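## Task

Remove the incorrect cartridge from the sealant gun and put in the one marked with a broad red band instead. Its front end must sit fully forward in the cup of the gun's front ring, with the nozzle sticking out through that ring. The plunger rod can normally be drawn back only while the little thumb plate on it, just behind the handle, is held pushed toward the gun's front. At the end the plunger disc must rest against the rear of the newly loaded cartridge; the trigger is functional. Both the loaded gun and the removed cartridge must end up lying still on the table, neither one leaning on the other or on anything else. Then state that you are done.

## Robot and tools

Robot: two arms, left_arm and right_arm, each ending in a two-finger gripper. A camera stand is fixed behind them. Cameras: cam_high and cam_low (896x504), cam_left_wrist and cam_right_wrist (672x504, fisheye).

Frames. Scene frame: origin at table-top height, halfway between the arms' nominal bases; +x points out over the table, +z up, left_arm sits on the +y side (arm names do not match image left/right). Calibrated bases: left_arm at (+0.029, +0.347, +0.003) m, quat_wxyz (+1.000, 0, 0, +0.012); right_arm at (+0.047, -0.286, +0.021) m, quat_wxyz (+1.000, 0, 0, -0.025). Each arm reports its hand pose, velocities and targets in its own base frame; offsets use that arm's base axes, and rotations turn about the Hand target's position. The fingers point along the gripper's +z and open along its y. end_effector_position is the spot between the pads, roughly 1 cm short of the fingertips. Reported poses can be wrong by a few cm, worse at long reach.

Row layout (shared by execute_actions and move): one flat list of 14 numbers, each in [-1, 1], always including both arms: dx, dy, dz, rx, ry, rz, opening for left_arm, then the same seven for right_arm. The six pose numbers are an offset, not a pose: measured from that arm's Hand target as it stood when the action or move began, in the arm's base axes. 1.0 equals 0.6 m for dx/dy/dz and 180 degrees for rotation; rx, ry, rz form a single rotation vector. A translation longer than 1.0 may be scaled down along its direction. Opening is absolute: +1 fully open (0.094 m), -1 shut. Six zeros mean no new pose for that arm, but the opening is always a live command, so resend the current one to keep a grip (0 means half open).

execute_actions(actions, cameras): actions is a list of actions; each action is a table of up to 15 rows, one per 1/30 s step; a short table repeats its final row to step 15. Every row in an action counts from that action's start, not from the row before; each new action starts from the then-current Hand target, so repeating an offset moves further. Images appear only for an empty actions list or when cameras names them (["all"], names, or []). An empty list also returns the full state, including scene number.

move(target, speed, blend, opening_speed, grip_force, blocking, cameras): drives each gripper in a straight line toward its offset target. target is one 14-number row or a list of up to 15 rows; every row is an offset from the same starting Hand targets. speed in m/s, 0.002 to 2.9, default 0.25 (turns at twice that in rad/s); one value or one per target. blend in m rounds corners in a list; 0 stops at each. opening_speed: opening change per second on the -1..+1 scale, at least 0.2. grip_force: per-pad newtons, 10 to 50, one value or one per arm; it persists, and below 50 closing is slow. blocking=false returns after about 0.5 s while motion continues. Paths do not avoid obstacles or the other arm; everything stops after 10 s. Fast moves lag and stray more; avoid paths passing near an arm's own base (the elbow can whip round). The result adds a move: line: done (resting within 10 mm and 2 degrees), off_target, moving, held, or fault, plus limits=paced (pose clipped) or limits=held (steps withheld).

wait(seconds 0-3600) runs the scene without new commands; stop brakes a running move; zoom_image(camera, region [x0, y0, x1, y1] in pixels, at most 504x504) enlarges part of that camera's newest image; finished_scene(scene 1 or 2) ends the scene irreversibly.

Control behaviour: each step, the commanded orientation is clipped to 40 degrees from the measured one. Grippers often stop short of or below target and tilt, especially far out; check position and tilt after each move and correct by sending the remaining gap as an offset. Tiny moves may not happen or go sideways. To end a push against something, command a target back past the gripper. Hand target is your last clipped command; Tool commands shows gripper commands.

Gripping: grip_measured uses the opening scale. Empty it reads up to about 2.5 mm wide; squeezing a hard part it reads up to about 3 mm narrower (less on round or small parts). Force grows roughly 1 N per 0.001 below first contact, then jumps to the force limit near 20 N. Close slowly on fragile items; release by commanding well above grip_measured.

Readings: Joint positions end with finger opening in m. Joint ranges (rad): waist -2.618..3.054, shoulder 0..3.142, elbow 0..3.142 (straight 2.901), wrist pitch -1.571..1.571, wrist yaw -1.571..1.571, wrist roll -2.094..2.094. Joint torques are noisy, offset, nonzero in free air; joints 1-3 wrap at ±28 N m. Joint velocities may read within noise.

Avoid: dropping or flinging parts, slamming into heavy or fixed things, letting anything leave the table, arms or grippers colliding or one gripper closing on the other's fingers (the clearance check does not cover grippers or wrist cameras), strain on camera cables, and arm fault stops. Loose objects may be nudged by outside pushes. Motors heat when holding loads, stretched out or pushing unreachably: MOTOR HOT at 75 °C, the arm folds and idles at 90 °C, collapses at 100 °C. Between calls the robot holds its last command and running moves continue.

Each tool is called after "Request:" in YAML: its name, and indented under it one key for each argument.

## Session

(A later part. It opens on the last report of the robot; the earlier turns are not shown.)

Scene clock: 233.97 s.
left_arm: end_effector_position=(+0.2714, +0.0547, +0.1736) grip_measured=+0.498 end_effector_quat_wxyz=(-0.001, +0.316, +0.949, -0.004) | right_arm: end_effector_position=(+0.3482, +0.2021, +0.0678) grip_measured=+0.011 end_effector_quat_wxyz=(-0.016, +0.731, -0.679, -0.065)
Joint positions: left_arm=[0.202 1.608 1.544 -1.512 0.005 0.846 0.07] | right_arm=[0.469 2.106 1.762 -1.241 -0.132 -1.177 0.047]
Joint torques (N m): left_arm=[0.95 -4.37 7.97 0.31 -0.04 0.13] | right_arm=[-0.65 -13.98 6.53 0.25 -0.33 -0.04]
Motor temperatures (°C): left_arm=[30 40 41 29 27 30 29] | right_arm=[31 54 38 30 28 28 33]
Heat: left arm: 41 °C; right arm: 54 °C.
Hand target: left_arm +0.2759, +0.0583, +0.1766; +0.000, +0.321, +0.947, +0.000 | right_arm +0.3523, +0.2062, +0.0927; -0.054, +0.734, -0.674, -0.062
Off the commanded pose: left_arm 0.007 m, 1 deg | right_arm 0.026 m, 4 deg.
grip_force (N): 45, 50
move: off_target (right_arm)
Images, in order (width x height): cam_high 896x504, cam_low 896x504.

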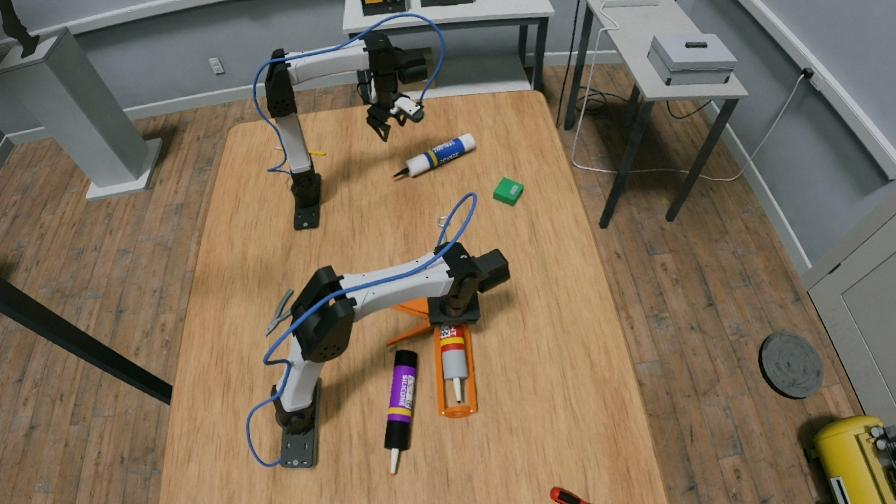

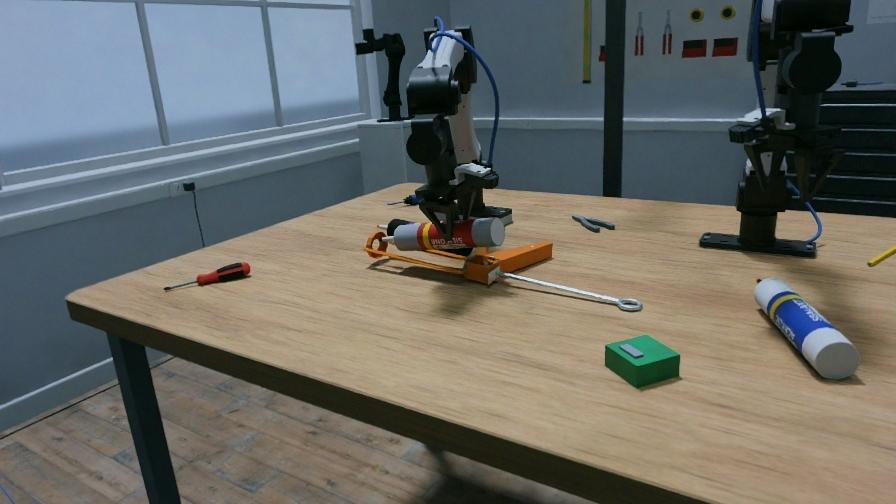

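Request:
move:
  target:
    - [0,0,0,0,0,0,0.5,0,0,-0.012,0,0,0,-0.2]
    - [0,0,0,0,0,0,0.5,0.003,-0.055,-0.022,0,0,0,-0.2]
  speed: 0.06
  cameras: ["cam_low","cam_high","cam_right_wrist"]

Request:
zoom_image:
  camera: "cam_low"
  region: [340, 190, 560, 300]

Request:
zoom_image:
  camera: "cam_high"
  region: [360, 260, 540, 440]

Scene clock: 238.87 s.
left_arm: end_effector_position=(+0.2714, +0.0547, +0.1736) grip_measured=+0.498 end_effector_quat_wxyz=(-0.001, +0.316, +0.949, -0.004) | right_arm: end_effector_position=(+0.3490, +0.1691, +0.0546) grip_measured=+0.011 end_effector_quat_wxyz=(-0.015, +0.731, -0.679, -0.067)
Joint positions: left_arm=[0.202 1.608 1.544 -1.512 0.005 0.846 0.07] | right_arm=[0.391 2.068 1.65 -1.181 -0.133 -1.256 0.047]
Joint torques (N m): left_arm=[0.95 -4.4 7.91 0.31 -0.04 0.13] | right_arm=[-0.69 -13.86 6.37 0.21 -0.34 -0.07]
Motor temperatures (°C): left_arm=[30 39 41 29 27 30 29] | right_arm=[31 57 38 30 28 28 33]
Heat: left arm: 41 °C; right arm: 57 °C.
Hand target: left_arm +0.2759, +0.0583, +0.1766; +0.000, +0.321, +0.947, +0.000 | right_arm +0.3540, +0.1732, +0.0794; -0.054, +0.734, -0.674, -0.062
Off the commanded pose: left_arm 0.007 m, 1 deg | right_arm 0.026 m, 5 deg.
grip_force (N): 45, 50
move: off_target (right_arm)
Images, in order (width x height): cam_high 896x504, cam_low 896x504, cam_right_wrist 672x504.

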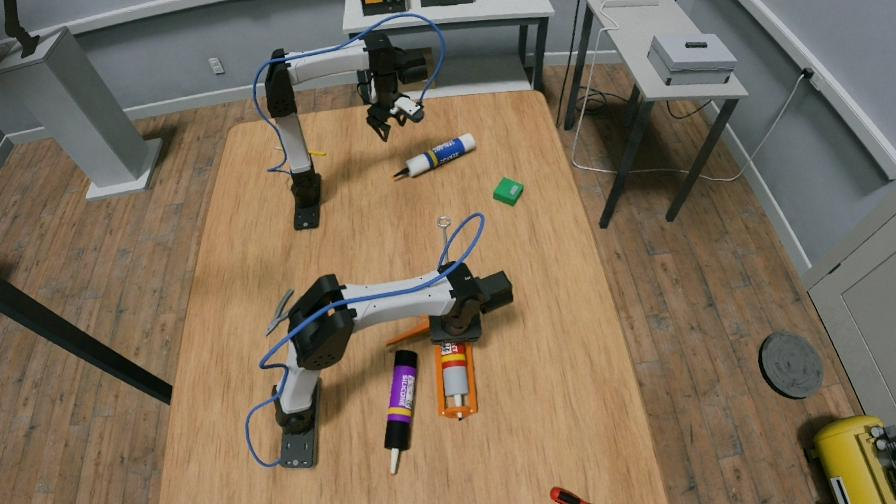

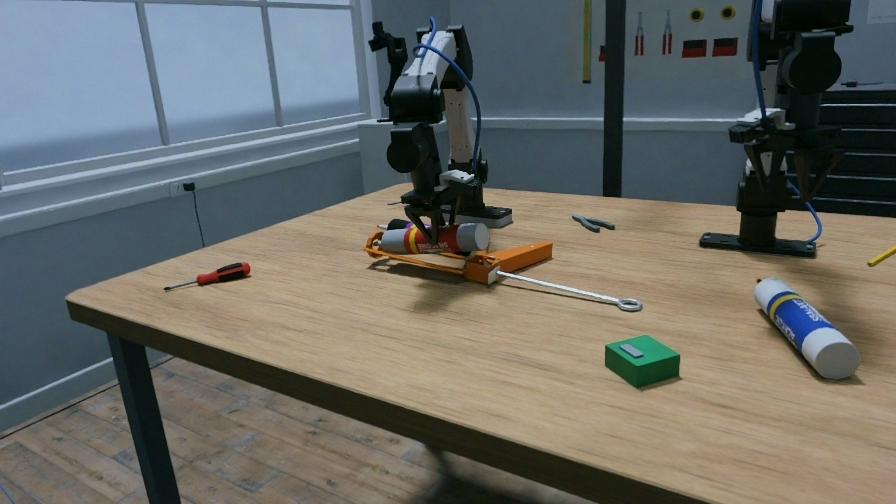

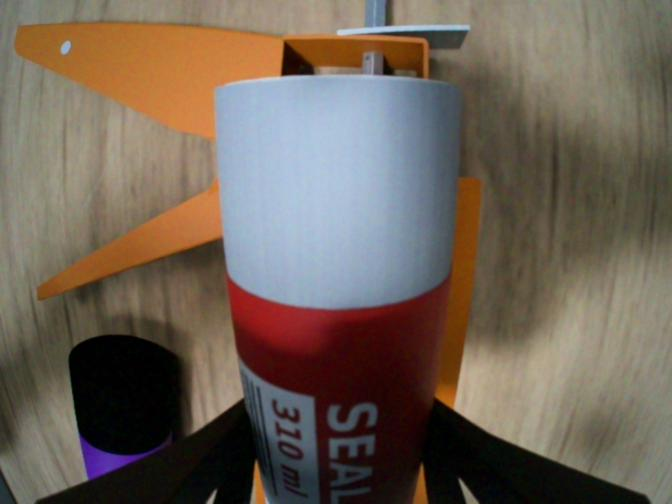

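Scaled by 2.291 from the camera's image (finer frame: 1280x720).

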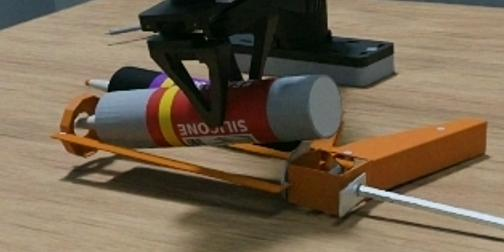

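Scaled by 2.800 from the camera's image (finer frame: 1280x720).

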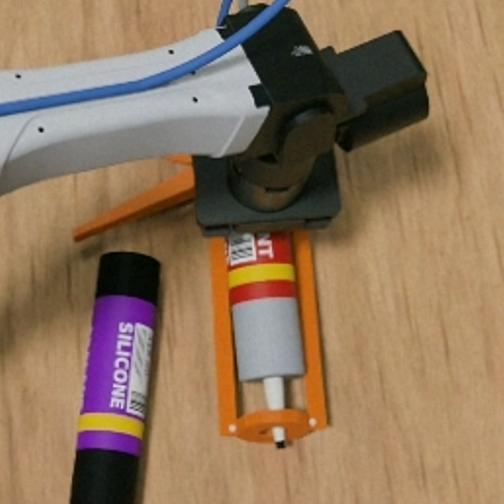

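Request:
zoom_image:
  camera: "cam_high"
  region: [430, 370, 490, 430]

Request:
zoom_image:
  camera: "cam_low"
  region: [350, 215, 430, 275]

Scaled by 8.400 from the camera's image (finer frame: 1280x720).

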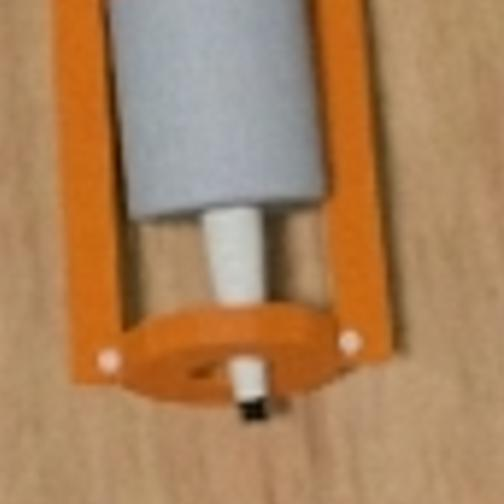

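Scaled by 6.300 from the camera's image (finer frame: 1280x720).

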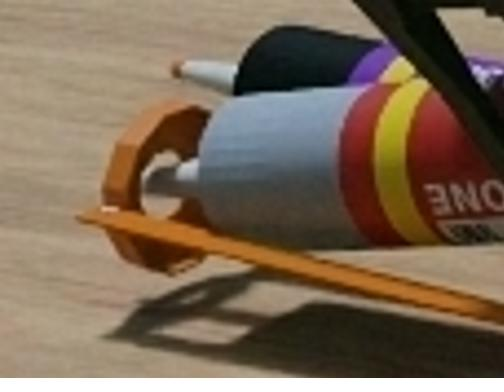

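Request:
move:
  target:
    - [0,0,0,0,0,0,0.5,0.001,-0.03,-0.008,-0.012,-0.001,0,-0.2]
  speed: 0.06
  cameras: ["cam_low","cam_high","cam_right_wrist"]

Request:
zoom_image:
  camera: "cam_high"
  region: [430, 370, 490, 430]

Request:
zoom_image:
  camera: "cam_low"
  region: [350, 205, 510, 295]

Scene clock: 244.43 s.
left_arm: end_effector_position=(+0.2714, +0.0547, +0.1736) grip_measured=+0.498 end_effector_quat_wxyz=(-0.001, +0.316, +0.949, -0.004) | right_arm: end_effector_position=(+0.3480, +0.1557, +0.0514) grip_measured=+0.011 end_effector_quat_wxyz=(-0.010, +0.731, -0.679, -0.066)
Joint positions: left_arm=[0.202 1.608 1.544 -1.512 0.005 0.846 0.07] | right_arm=[0.362 2.057 1.62 -1.175 -0.128 -1.285 0.047]
Joint torques (N m): left_arm=[0.92 -4.37 7.91 0.31 -0.03 0.12] | right_arm=[-0.68 -13.75 6.53 0.15 -0.1 -0.03]
Motor temperatures (°C): left_arm=[30 39 41 29 27 30 29] | right_arm=[31 59 38 30 28 28 33]
Heat: left arm: 41 °C; right arm: 59 °C.
Hand target: left_arm +0.2759, +0.0583, +0.1766; +0.000, +0.321, +0.947, +0.000 | right_arm +0.3546, +0.1552, +0.0748; -0.041, +0.736, -0.675, -0.048
Off the commanded pose: left_arm 0.007 m, 1 deg | right_arm 0.024 m, 4 deg.
grip_force (N): 45, 50
move: off_target (right_arm)
Images, in order (width x height): cam_high 896x504, cam_low 896x504, cam_right_wrist 672x504.

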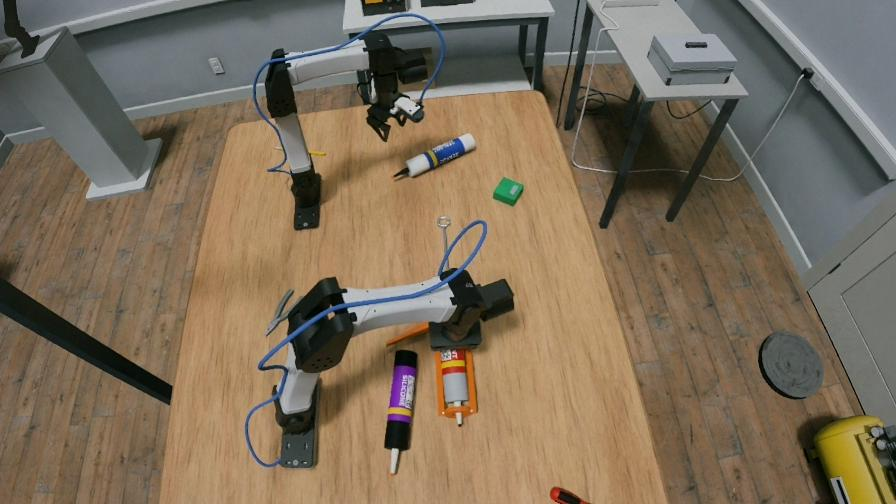

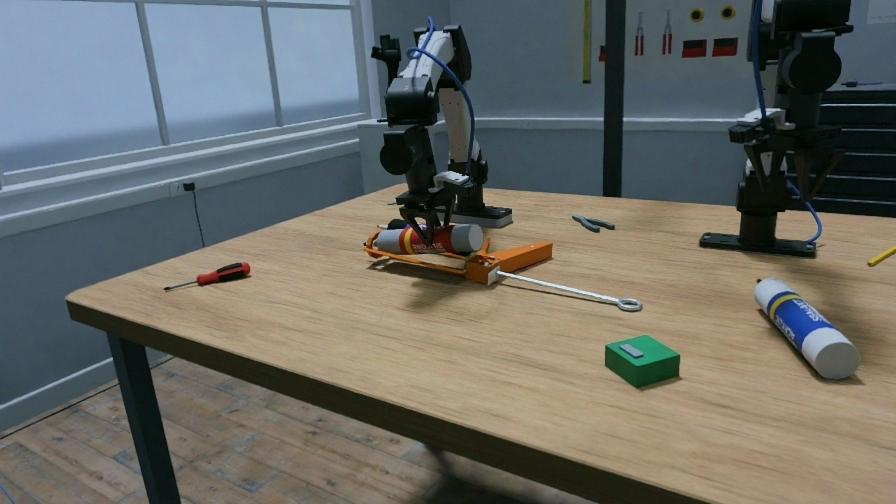

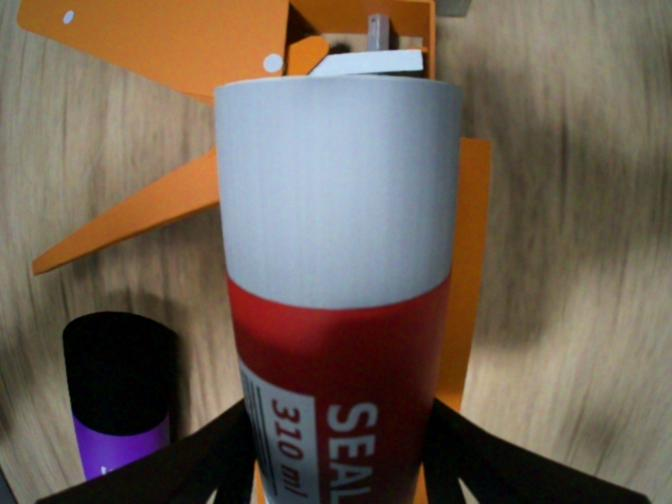

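Scaled by 8.400 from the camera's image (finer frame: 1280x720).

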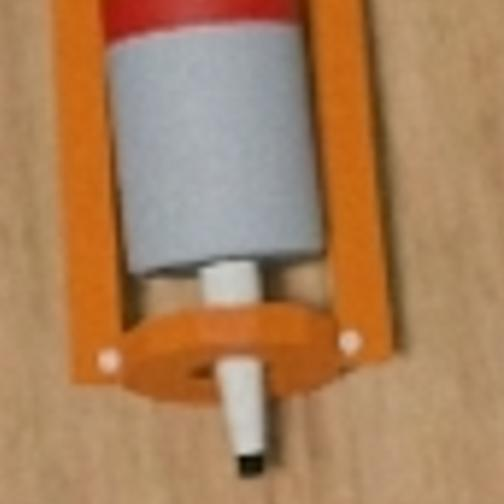

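Scaled by 3.150 from the camera's image (finer frame: 1280x720).

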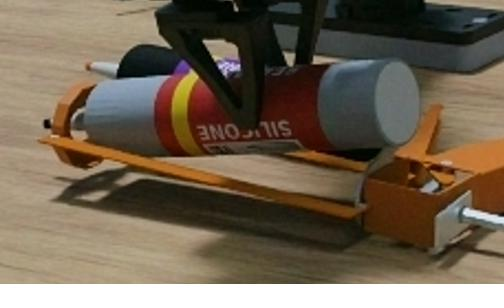

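Request:
move:
  target:
    - [0,0,0,0,0,0,0.5,0.001,-0.028,-0.014,-0.012,-0.001,0,-0.2]
  speed: 0.06
  cameras: ["cam_low","cam_high","cam_right_wrist"]

Request:
zoom_image:
  camera: "cam_high"
  region: [430, 370, 490, 430]

Request:
zoom_image:
  camera: "cam_low"
  region: [350, 205, 510, 295]

Scene clock: 247.47 s.
left_arm: end_effector_position=(+0.2714, +0.0547, +0.1736) grip_measured=+0.498 end_effector_quat_wxyz=(-0.001, +0.316, +0.949, -0.004) | right_arm: end_effector_position=(+0.3474, +0.1409, +0.0435) grip_measured=+0.011 end_effector_quat_wxyz=(+0.000, +0.732, -0.679, -0.058)
Joint positions: left_arm=[0.202 1.608 1.544 -1.512 0.005 0.846 0.07] | right_arm=[0.338 2.052 1.582 -1.155 -0.102 -1.311 0.047]
Joint torques (N m): left_arm=[0.91 -4.36 7.9 0.3 -0.04 0.13] | right_arm=[-0.73 -13.55 6.16 0.13 0.03 -0.05]
Motor temperatures (°C): left_arm=[30 39 41 29 27 30 29] | right_arm=[31 60 38 30 28 28 33]
Heat: left arm: 41 °C; right arm: 60 °C.
Hand target: left_arm +0.2759, +0.0583, +0.1766; +0.000, +0.321, +0.947, +0.000 | right_arm +0.3552, +0.1384, +0.0664; -0.028, +0.736, -0.675, -0.034
Off the commanded pose: left_arm 0.007 m, 1 deg | right_arm 0.024 m, 4 deg.
grip_force (N): 45, 50
move: off_target (right_arm)
Images, in order (width x height): cam_high 896x504, cam_low 896x504, cam_right_wrist 672x504.

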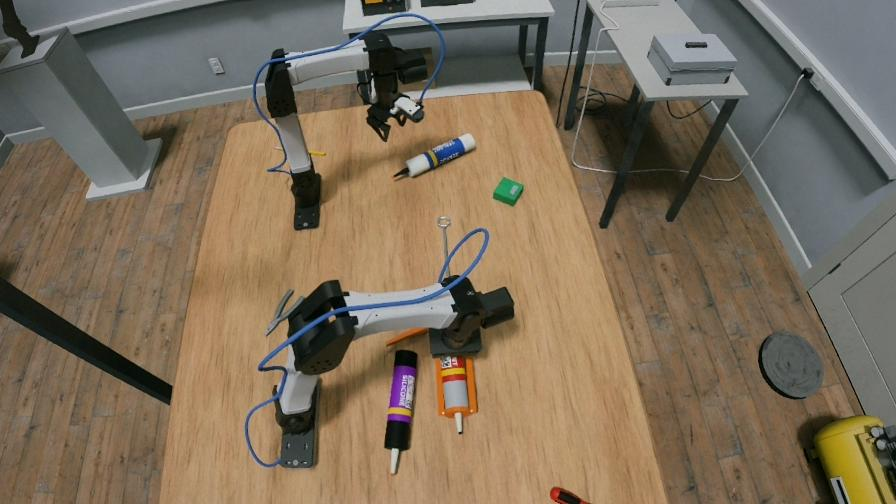

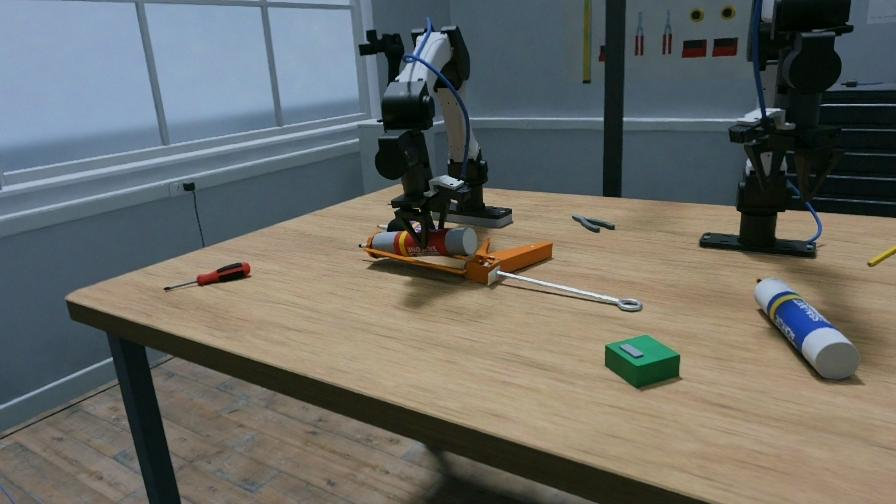

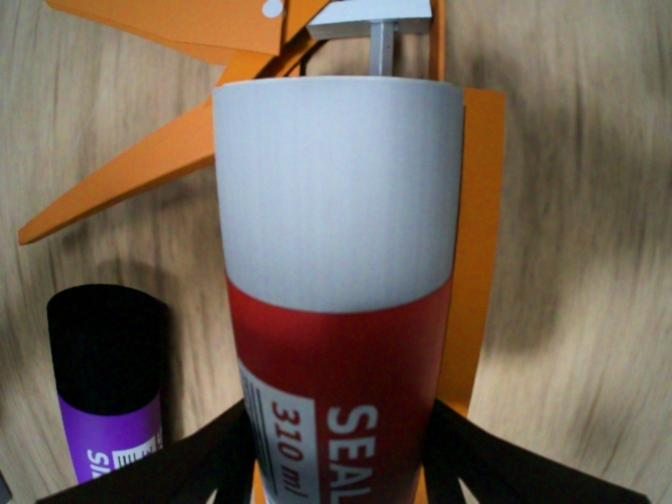

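Scaled by 8.400 from the camera's image (finer frame: 1280x720).

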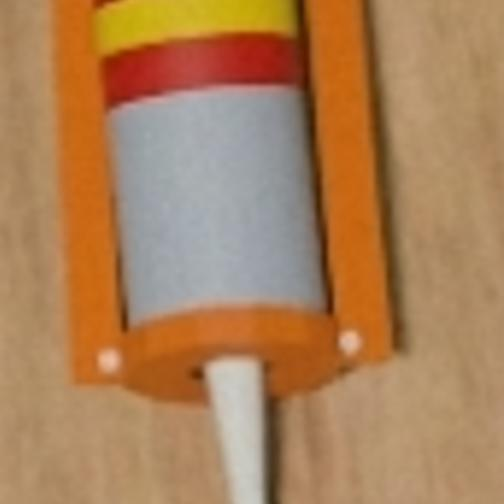

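Scaled by 3.150 from the camera's image (finer frame: 1280x720).

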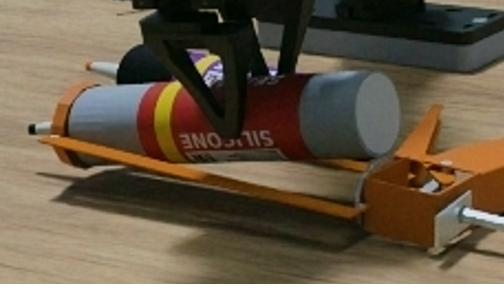

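Request:
move:
  target:
    - [0,0,0,0,0,0,0.5,0.001,-0.02,-0.012,-0.012,-0.001,0,-0.2]
    - [0,0,0,0,0,0,0.5,0.001,-0.024,-0.04,-0.03,-0.002,0,-0.2]
  speed: 0.06
  cameras: ["cam_low","cam_high","cam_right_wrist"]

Request:
zoom_image:
  camera: "cam_high"
  region: [430, 370, 490, 430]

Request:
zoom_image:
  camera: "cam_low"
  region: [350, 205, 510, 295]

Scene clock: 251.97 s.
left_arm: end_effector_position=(+0.2714, +0.0547, +0.1736) grip_measured=+0.498 end_effector_quat_wxyz=(-0.001, +0.316, +0.949, -0.004) | right_arm: end_effector_position=(+0.3491, +0.1320, +0.0310) grip_measured=+0.011 end_effector_quat_wxyz=(+0.007, +0.737, -0.675, -0.033)
Joint positions: left_arm=[0.202 1.608 1.544 -1.512 0.005 0.846 0.07] | right_arm=[0.338 2.049 1.53 -1.095 -0.051 -1.321 0.047]
Joint torques (N m): left_arm=[0.91 -4.4 7.92 0.3 -0.06 0.12] | right_arm=[-0.18 -11.23 6.26 0.12 0.43 0.09]
Motor temperatures (°C): left_arm=[30 39 41 29 27 30 29] | right_arm=[31 60 38 30 28 28 33]
Heat: left arm: 41 °C; right arm: 60 °C.
Hand target: left_arm +0.2759, +0.0583, +0.1766; +0.000, +0.321, +0.947, +0.000 | right_arm +0.3558, +0.1239, +0.0423; +0.004, +0.737, -0.676, +0.000
Off the commanded pose: left_arm 0.007 m, 1 deg | right_arm 0.015 m, 4 deg.
grip_force (N): 45, 50
move: off_target (right_arm)
Images, in order (width x height): cam_high 896x504, cam_low 896x504, cam_right_wrist 672x504.

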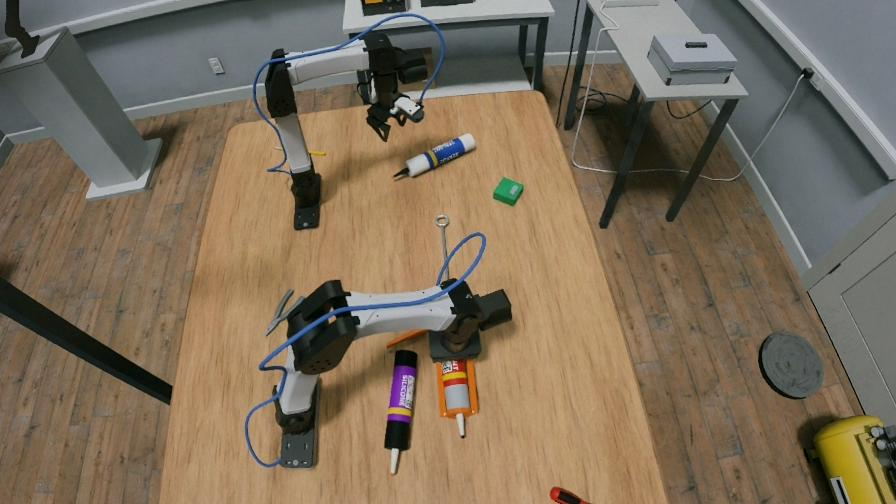

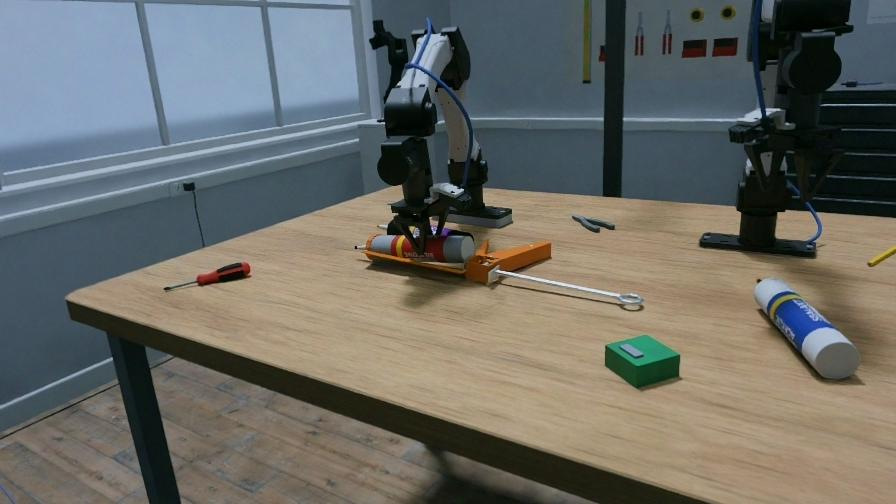

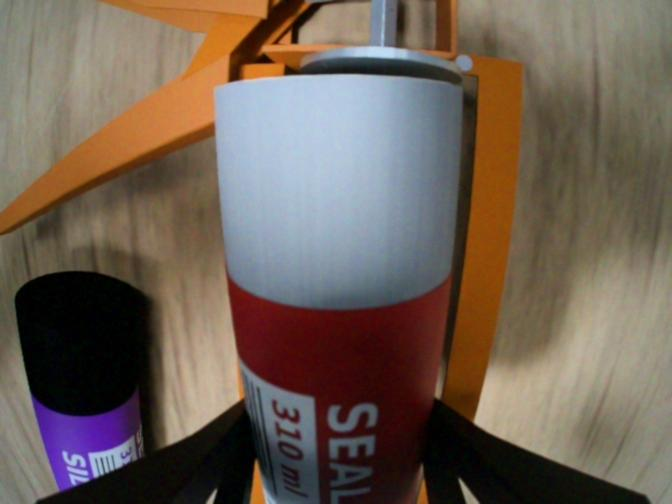

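Scaled by 8.400 from the camera's image (finer frame: 1280x720).

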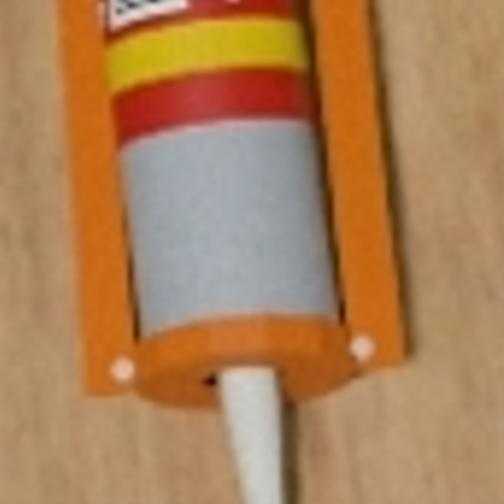

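Scaled by 3.150 from the camera's image (finer frame: 1280x720).

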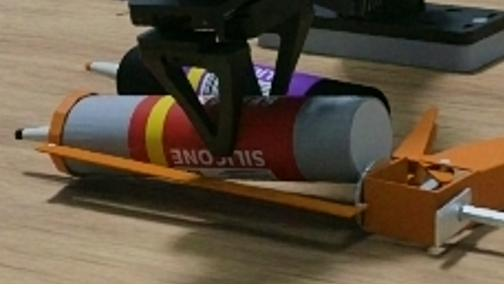

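Request:
move:
  target:
    - [0,0,0,0,0,0,0.5,0.015,-0.002,-0.0,0,0,0.01,-0.2]
    - [0,0,0,0,0,0,0.5,0.017,-0.004,-0.03,0,0,0.01,-0.2]
  speed: 0.06
  cameras: ["cam_low","cam_right_wrist"]

Request:
zoom_image:
  camera: "cam_low"
  region: [350, 205, 510, 295]

Scene clock: 256.80 s.
left_arm: end_effector_position=(+0.2714, +0.0547, +0.1736) grip_measured=+0.498 end_effector_quat_wxyz=(-0.001, +0.316, +0.949, -0.004) | right_arm: end_effector_position=(+0.3586, +0.1318, +0.0277) grip_measured=+0.011 end_effector_quat_wxyz=(-0.003, +0.745, -0.666, -0.019)
Joint positions: left_arm=[0.202 1.608 1.544 -1.512 0.005 0.846 0.07] | right_arm=[0.335 2.057 1.531 -1.058 -0.037 -1.348 0.047]
Joint torques (N m): left_arm=[0.9 -4.36 7.95 0.3 -0.05 0.12] | right_arm=[-1.47 -8.17 6.48 0.33 0.3 -0.13]
Motor temperatures (°C): left_arm=[29 38 41 29 27 30 29] | right_arm=[31 59 37 30 28 28 33]
Heat: left arm: 41 °C; right arm: 59 °C.
Hand target: left_arm +0.2759, +0.0583, +0.1766; +0.000, +0.321, +0.947, +0.000 | right_arm +0.3661, +0.1215, +0.0244; +0.004, +0.747, -0.665, +0.000
Off the commanded pose: left_arm 0.007 m, 1 deg | right_arm 0.013 m, 2 deg.
grip_force (N): 45, 50
move: off_target (right_arm)

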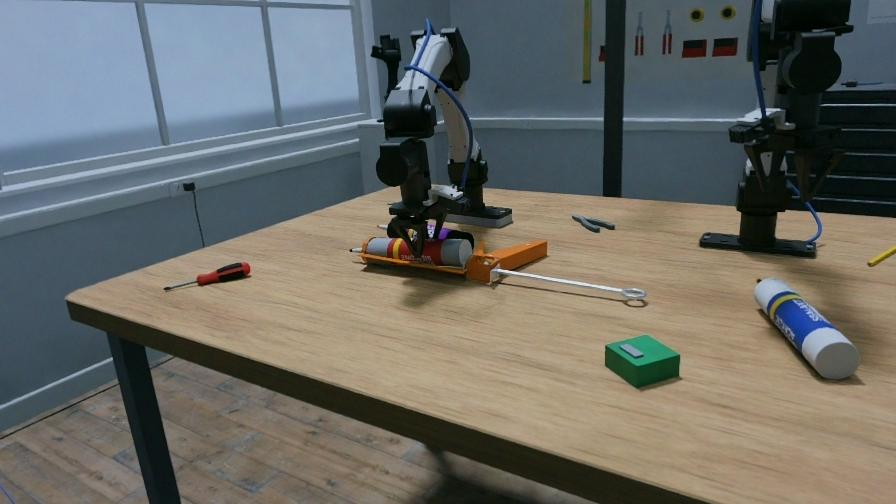

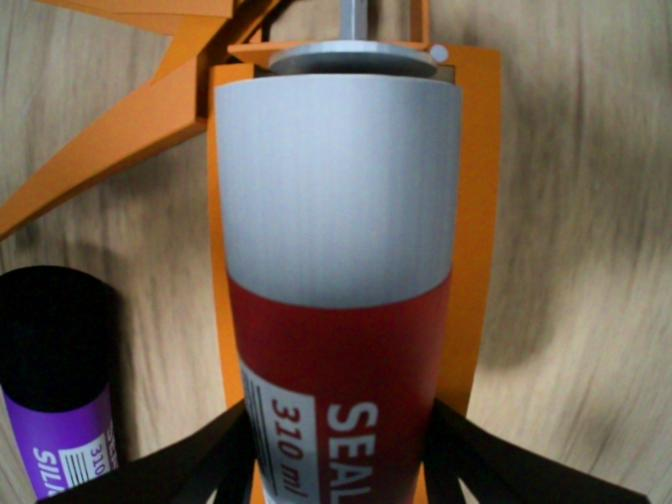

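Scaled by 3.150 from the camera's image (finer frame: 1280x720).

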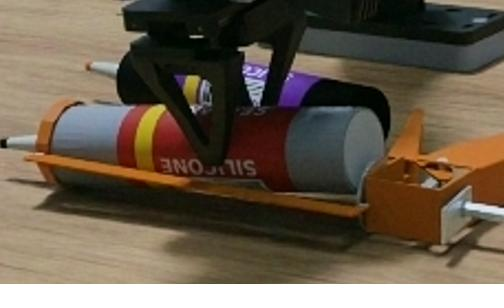

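Request:
move:
  target:
    - [0,0,0,0,0,0,0.5,0.0,-0.006,-0.025,0,0,0,-0.2]
    - [0,0,0,0,0,0,0.5,0.0,-0.016,-0.035,0,0,0,-0.2]
  speed: 0.06
  cameras: ["cam_low","cam_right_wrist"]

Request:
zoom_image:
  camera: "cam_low"
  region: [340, 205, 500, 295]

Scene clock: 260.40 s.
left_arm: end_effector_position=(+0.2714, +0.0547, +0.1736) grip_measured=+0.498 end_effector_quat_wxyz=(-0.001, +0.316, +0.949, -0.004) | right_arm: end_effector_position=(+0.3590, +0.1296, +0.0140) grip_measured=+0.011 end_effector_quat_wxyz=(-0.008, +0.745, -0.667, -0.019)
Joint positions: left_arm=[0.202 1.608 1.544 -1.512 0.005 0.846 0.07] | right_arm=[0.328 2.063 1.483 -0.994 -0.041 -1.354 0.047]
Joint torques (N m): left_arm=[0.92 -4.36 7.91 0.3 -0.03 0.12] | right_arm=[-3.07 -7.36 4.74 0.47 0.36 -0.28]
Motor temperatures (°C): left_arm=[29 38 41 29 27 30 29] | right_arm=[31 58 37 30 28 28 33]
Heat: left arm: 41 °C; right arm: 58 °C.
Hand target: left_arm +0.2759, +0.0583, +0.1766; +0.000, +0.321, +0.947, +0.000 | right_arm +0.3660, +0.1120, +0.0034; +0.004, +0.747, -0.664, +0.000
Off the commanded pose: left_arm 0.007 m, 1 deg | right_arm 0.022 m, 3 deg.
grip_force (N): 45, 50
move: off_target (right_arm)

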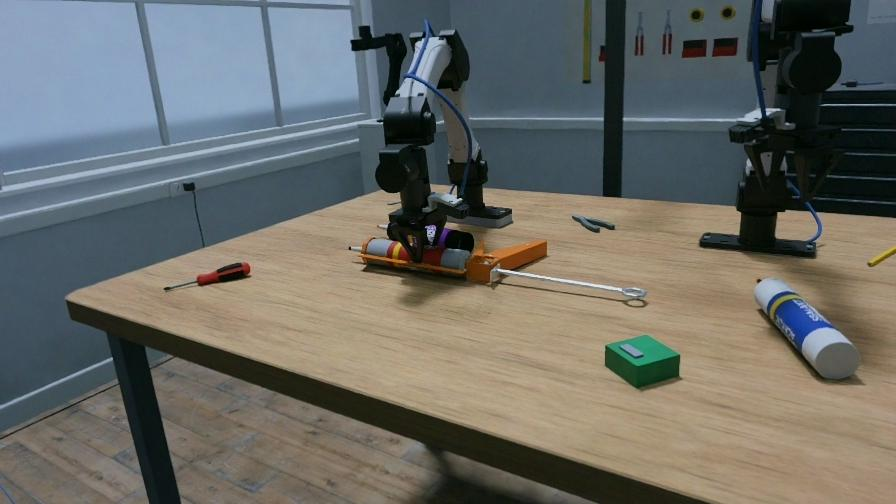

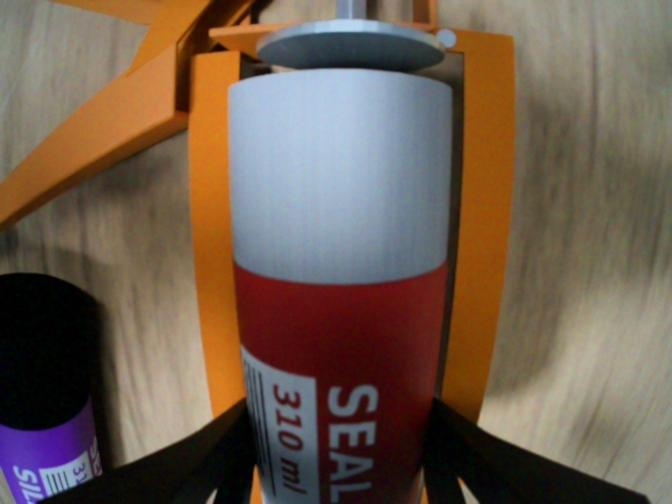

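Scaled by 3.150 from the camera's image (finer frame: 1280x720).

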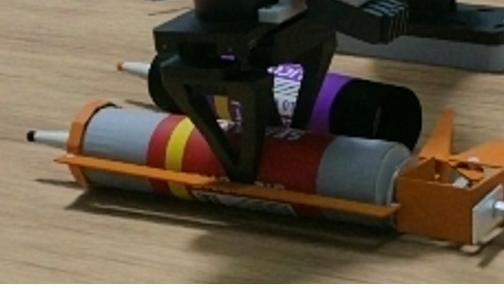

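Request:
move:
  target:
    - [0,0,0,0,0,0,0.5,0,0.02,0.01,0,0,0,0.5]
    - [0,0,0,0,0,0,0.5,0,0.02,0.2,0,0,0,0.5]
    - [0,0,0,0,0,0,0.5,-0.12,0.22,0.16,0,0,-0.51,1]
  speed: [0.1,0.2,0.3]
  cameras: ["cam_low","cam_right_wrist","cam_high"]

Request:
zoom_image:
  camera: "cam_low"
  region: [340, 205, 500, 295]

Scene clock: 271.10 s.
left_arm: end_effector_position=(+0.2714, +0.0547, +0.1736) grip_measured=+0.498 end_effector_quat_wxyz=(-0.001, +0.316, +0.949, -0.004) | right_arm: end_effector_position=(+0.2927, +0.2399, +0.0859) grip_measured=+0.998 end_effector_quat_wxyz=(-0.025, -0.045, +0.999, -0.011)
Joint positions: left_arm=[0.202 1.608 1.544 -1.512 0.005 0.846 0.07] | right_arm=[0.681 2.042 1.742 -1.324 -0.012 0.591 0.094]
Joint torques (N m): left_arm=[0.9 -4.4 7.88 0.31 -0.04 0.12] | right_arm=[0.77 -12.08 5.7 0.28 0.04 0.22]
Motor temperatures (°C): left_arm=[29 38 41 29 27 30 28] | right_arm=[31 56 37 30 28 28 33]
Heat: left arm: 41 °C; right arm: 56 °C.
Hand target: left_arm +0.2759, +0.0583, +0.1766; +0.000, +0.321, +0.947, +0.000 | right_arm +0.2939, +0.2440, +0.0993; -0.003, -0.043, +0.999, +0.003
Off the commanded pose: left_arm 0.007 m, 1 deg | right_arm 0.014 m, 3 deg.
grip_force (N): 45, 50
move: off_target (right_arm); target 3's new opening was sent with right_arm's hand 0.014 m and 3 deg from that target
Images, in order (width x height): cam_high 896x504, cam_low 896x504, cam_right_wrist 672x504.

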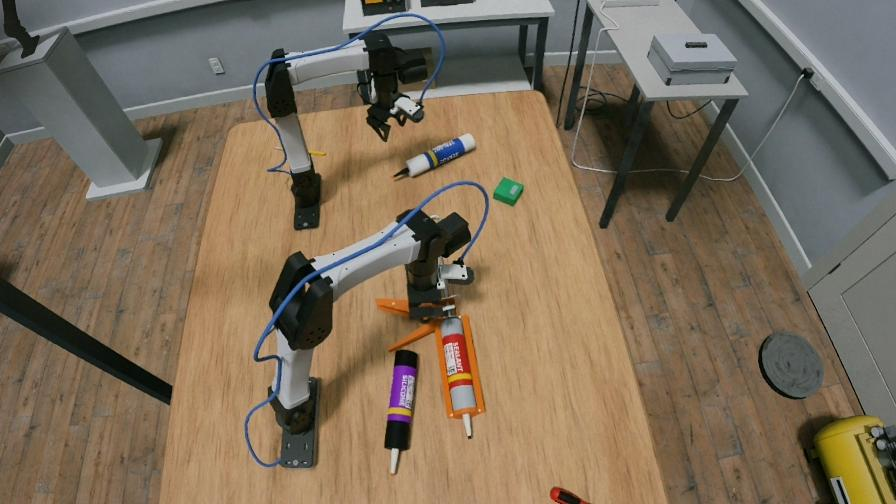

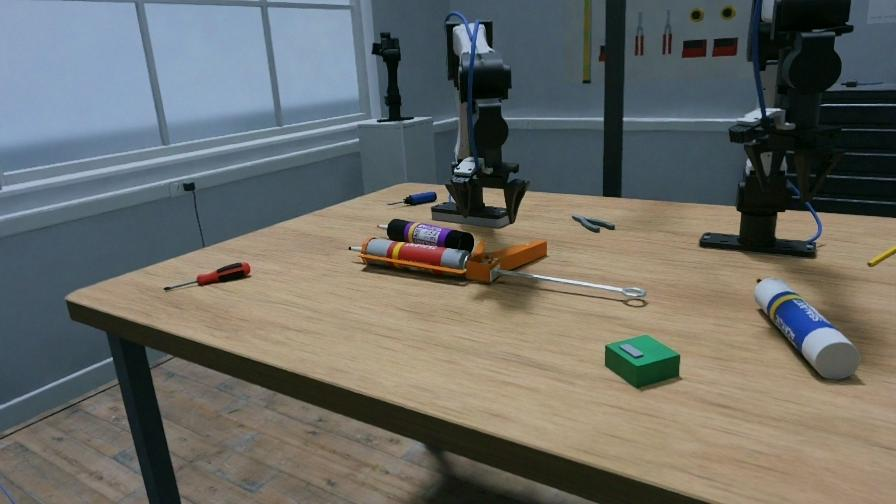

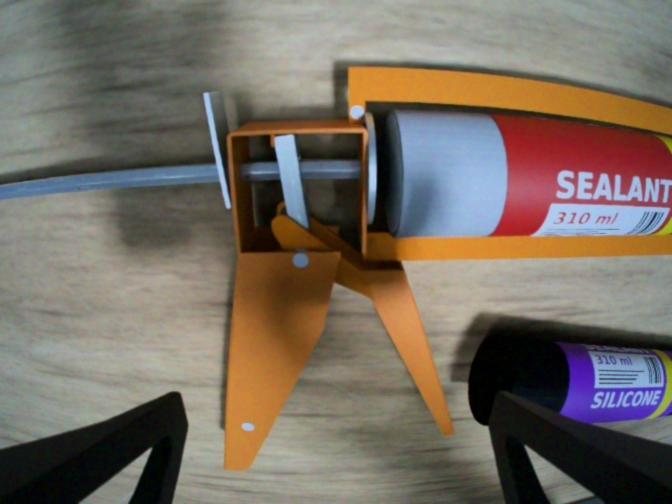

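Scaled by 3.150 from the camera's image (finer frame: 1280x720).

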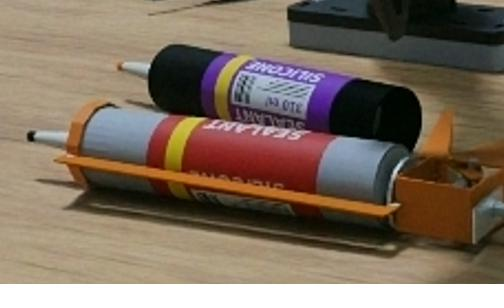

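Request:
move:
  target:
    - [0,0,0,0,0,0,0.5,-0.013,0.0125,0,0,0,0,1]
    - [0,0,0,0,0,0,0.5,-0.013,0.0125,-0.085,0,0,0,1]
  speed: 0.15
  cameras: ["cam_right_wrist"]

Scene clock: 276.53 s.
left_arm: end_effector_position=(+0.2714, +0.0547, +0.1736) grip_measured=+0.498 end_effector_quat_wxyz=(-0.001, +0.316, +0.949, -0.004) | right_arm: end_effector_position=(+0.2842, +0.2483, +0.0446) grip_measured=+0.998 end_effector_quat_wxyz=(-0.015, -0.047, +0.999, -0.004)
Joint positions: left_arm=[0.202 1.608 1.544 -1.512 0.005 0.846 0.07] | right_arm=[0.713 2.036 1.568 -1.131 -0.012 0.619 0.094]
Joint torques (N m): left_arm=[0.95 -4.37 7.91 0.31 -0.04 0.13] | right_arm=[0.31 -9.81 5.65 0.38 0.04 0.2]
Motor temperatures (°C): left_arm=[29 38 42 29 27 30 28] | right_arm=[31 56 37 30 28 28 33]
Heat: left arm: 42 °C; right arm: 56 °C.
Hand target: left_arm +0.2759, +0.0583, +0.1766; +0.000, +0.321, +0.947, +0.000 | right_arm +0.2862, +0.2515, +0.0483; -0.003, -0.043, +0.999, +0.003
Off the commanded pose: left_arm 0.007 m, 1 deg | right_arm 0.005 m, 2 deg.
grip_force (N): 45, 50
move: done

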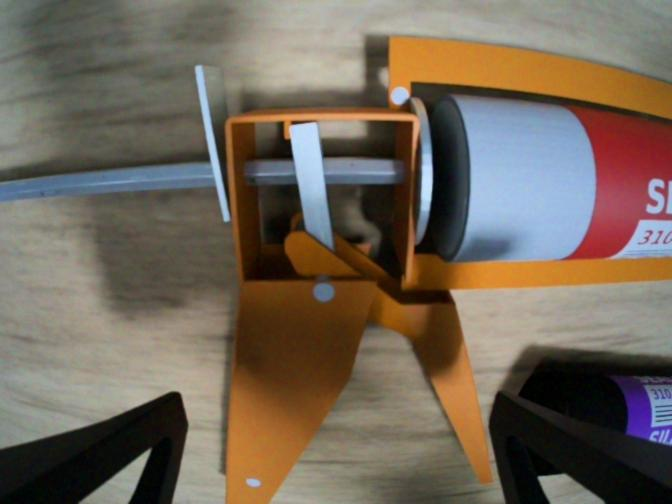

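Request:
move:
  target:
    - [0,0,0,0,0,0,0.5,0.007,-0.006,0,0,0,0,1]
    - [0,0,0,0,0,0,0.5,0.007,-0.006,-0.065,0,0,0,1]
  speed: 0.12
  cameras: ["cam_right_wrist"]

Scene clock: 281.93 s.
left_arm: end_effector_position=(+0.2714, +0.0547, +0.1736) grip_measured=+0.498 end_effector_quat_wxyz=(-0.001, +0.316, +0.949, -0.004) | right_arm: end_effector_position=(+0.2846, +0.2476, +0.0191) grip_measured=+0.998 end_effector_quat_wxyz=(-0.006, -0.045, +0.999, +0.003)
Joint positions: left_arm=[0.202 1.608 1.544 -1.512 0.005 0.846 0.07] | right_arm=[0.71 2.043 1.474 -1.008 -0.012 0.619 0.094]
Joint torques (N m): left_arm=[0.98 -4.36 7.98 0.31 -0.04 0.12] | right_arm=[-1.01 -6.89 5.35 0.54 0.06 0.06]
Motor temperatures (°C): left_arm=[29 38 42 29 27 30 28] | right_arm=[31 56 36 30 28 28 33]
Heat: left arm: 42 °C; right arm: 56 °C.
Hand target: left_arm +0.2759, +0.0583, +0.1766; +0.000, +0.321, +0.947, +0.000 | right_arm +0.2905, +0.2478, +0.0093; -0.003, -0.043, +0.999, +0.003
Off the commanded pose: left_arm 0.007 m, 1 deg | right_arm 0.011 m, 0 deg.
grip_force (N): 45, 50
move: off_target (right_arm)

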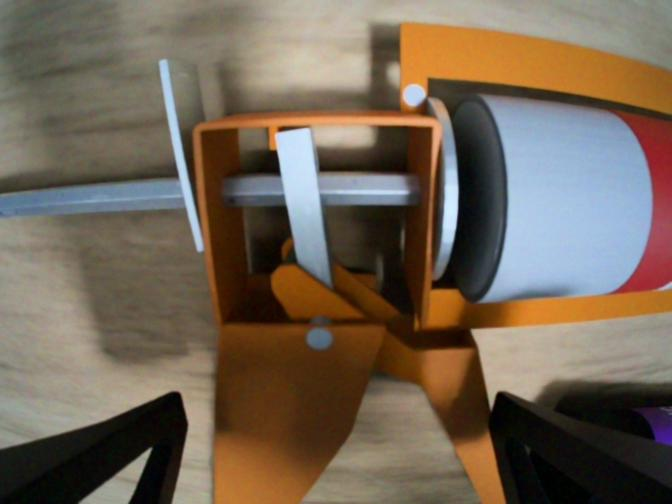

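Request:
move:
  target:
    - [0,0,0,0,0,0,0.5,0,0,-0.008,0,0,0,1]
    - [0,0,0,0,0,0,0.5,0,0,-0.004,0,0,0,-0.1]
    - [0,0,0,0,0,0,0.5,0,0,-0.004,0,0,0,0.95]
  opening_speed: 2
  cameras: ["cam_right_wrist"]

Scene clock: 286.53 s.
left_arm: end_effector_position=(+0.2714, +0.0547, +0.1736) grip_measured=+0.498 end_effector_quat_wxyz=(-0.001, +0.316, +0.949, -0.004) | right_arm: end_effector_position=(+0.2834, +0.2698, +0.0184) grip_measured=+0.947 end_effector_quat_wxyz=(-0.010, -0.047, +0.998, +0.052)
Joint positions: left_arm=[0.202 1.608 1.544 -1.512 0.005 0.846 0.07] | right_arm=[0.719 2.045 1.47 -0.946 -0.093 0.627 0.091]
Joint torques (N m): left_arm=[0.9 -4.38 7.98 0.32 -0.03 0.11] | right_arm=[-1.78 -6.98 5.6 0.11 0.77 -0.04]
Motor temperatures (°C): left_arm=[29 38 42 29 27 30 28] | right_arm=[31 55 36 30 28 28 33]
Heat: left arm: 42 °C; right arm: 55 °C.
Hand target: left_arm +0.2759, +0.0583, +0.1766; +0.000, +0.321, +0.947, +0.000 | right_arm +0.2904, +0.2479, +0.0070; -0.003, -0.043, +0.999, +0.003
Off the commanded pose: left_arm 0.007 m, 1 deg | right_arm 0.026 m, 6 deg.
grip_force (N): 45, 50
move: off_target (right_arm); target 2's new opening was sent with right_arm's hand 0.013 m and 0 deg from that target; target 3's new opening was sent with right_arm's hand 0.018 m and 3 deg from that target

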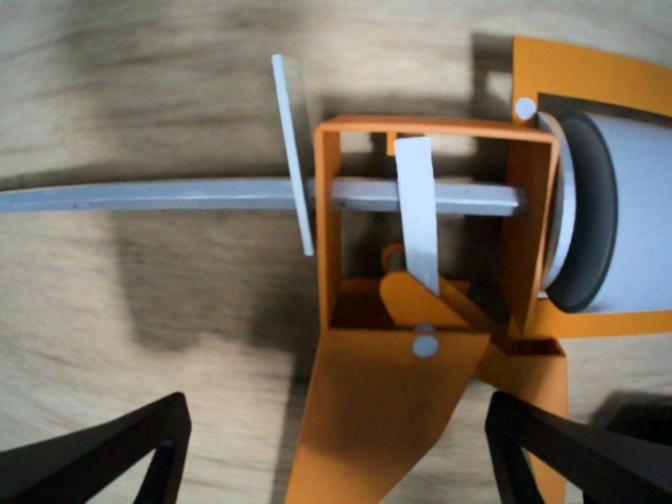

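Request:
move:
  target:
    - [0,0,0,0,0,0,0.5,0,0.035,0,0,0,0,1]
    - [0,0,0,0,0,0,0.5,0,0.035,0.07,0,0,0,1]
    - [0,0,0,0,0,0,0.5,0,-0.005,0.07,0,0,0.01,1]
  speed: 0.15
  cameras: ["cam_right_wrist"]

Scene clock: 292.13 s.
left_arm: end_effector_position=(+0.2714, +0.0547, +0.1736) grip_measured=+0.498 end_effector_quat_wxyz=(-0.001, +0.316, +0.949, -0.004) | right_arm: end_effector_position=(+0.2839, +0.2445, +0.0353) grip_measured=+0.998 end_effector_quat_wxyz=(-0.028, -0.055, +0.998, -0.008)
Joint positions: left_arm=[0.202 1.608 1.544 -1.512 0.005 0.846 0.07] | right_arm=[0.701 2.059 1.564 -1.129 -0.021 0.591 0.094]
Joint torques (N m): left_arm=[0.94 -4.33 7.94 0.31 -0.04 0.12] | right_arm=[-0.58 -12.12 5.42 0.29 0.12 -0.03]
Motor temperatures (°C): left_arm=[29 37 42 29 27 30 28] | right_arm=[31 55 37 30 28 28 32]
Heat: left arm: 42 °C; right arm: 55 °C.
Hand target: left_arm +0.2759, +0.0583, +0.1766; +0.000, +0.321, +0.947, +0.000 | right_arm +0.2904, +0.2449, +0.0490; -0.003, -0.059, +0.998, +0.003
Off the commanded pose: left_arm 0.007 m, 1 deg | right_arm 0.015 m, 3 deg.
grip_force (N): 45, 50
move: off_target (right_arm)

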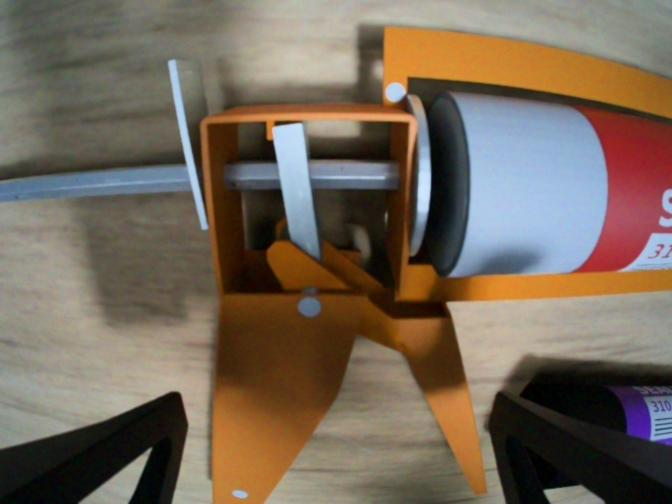

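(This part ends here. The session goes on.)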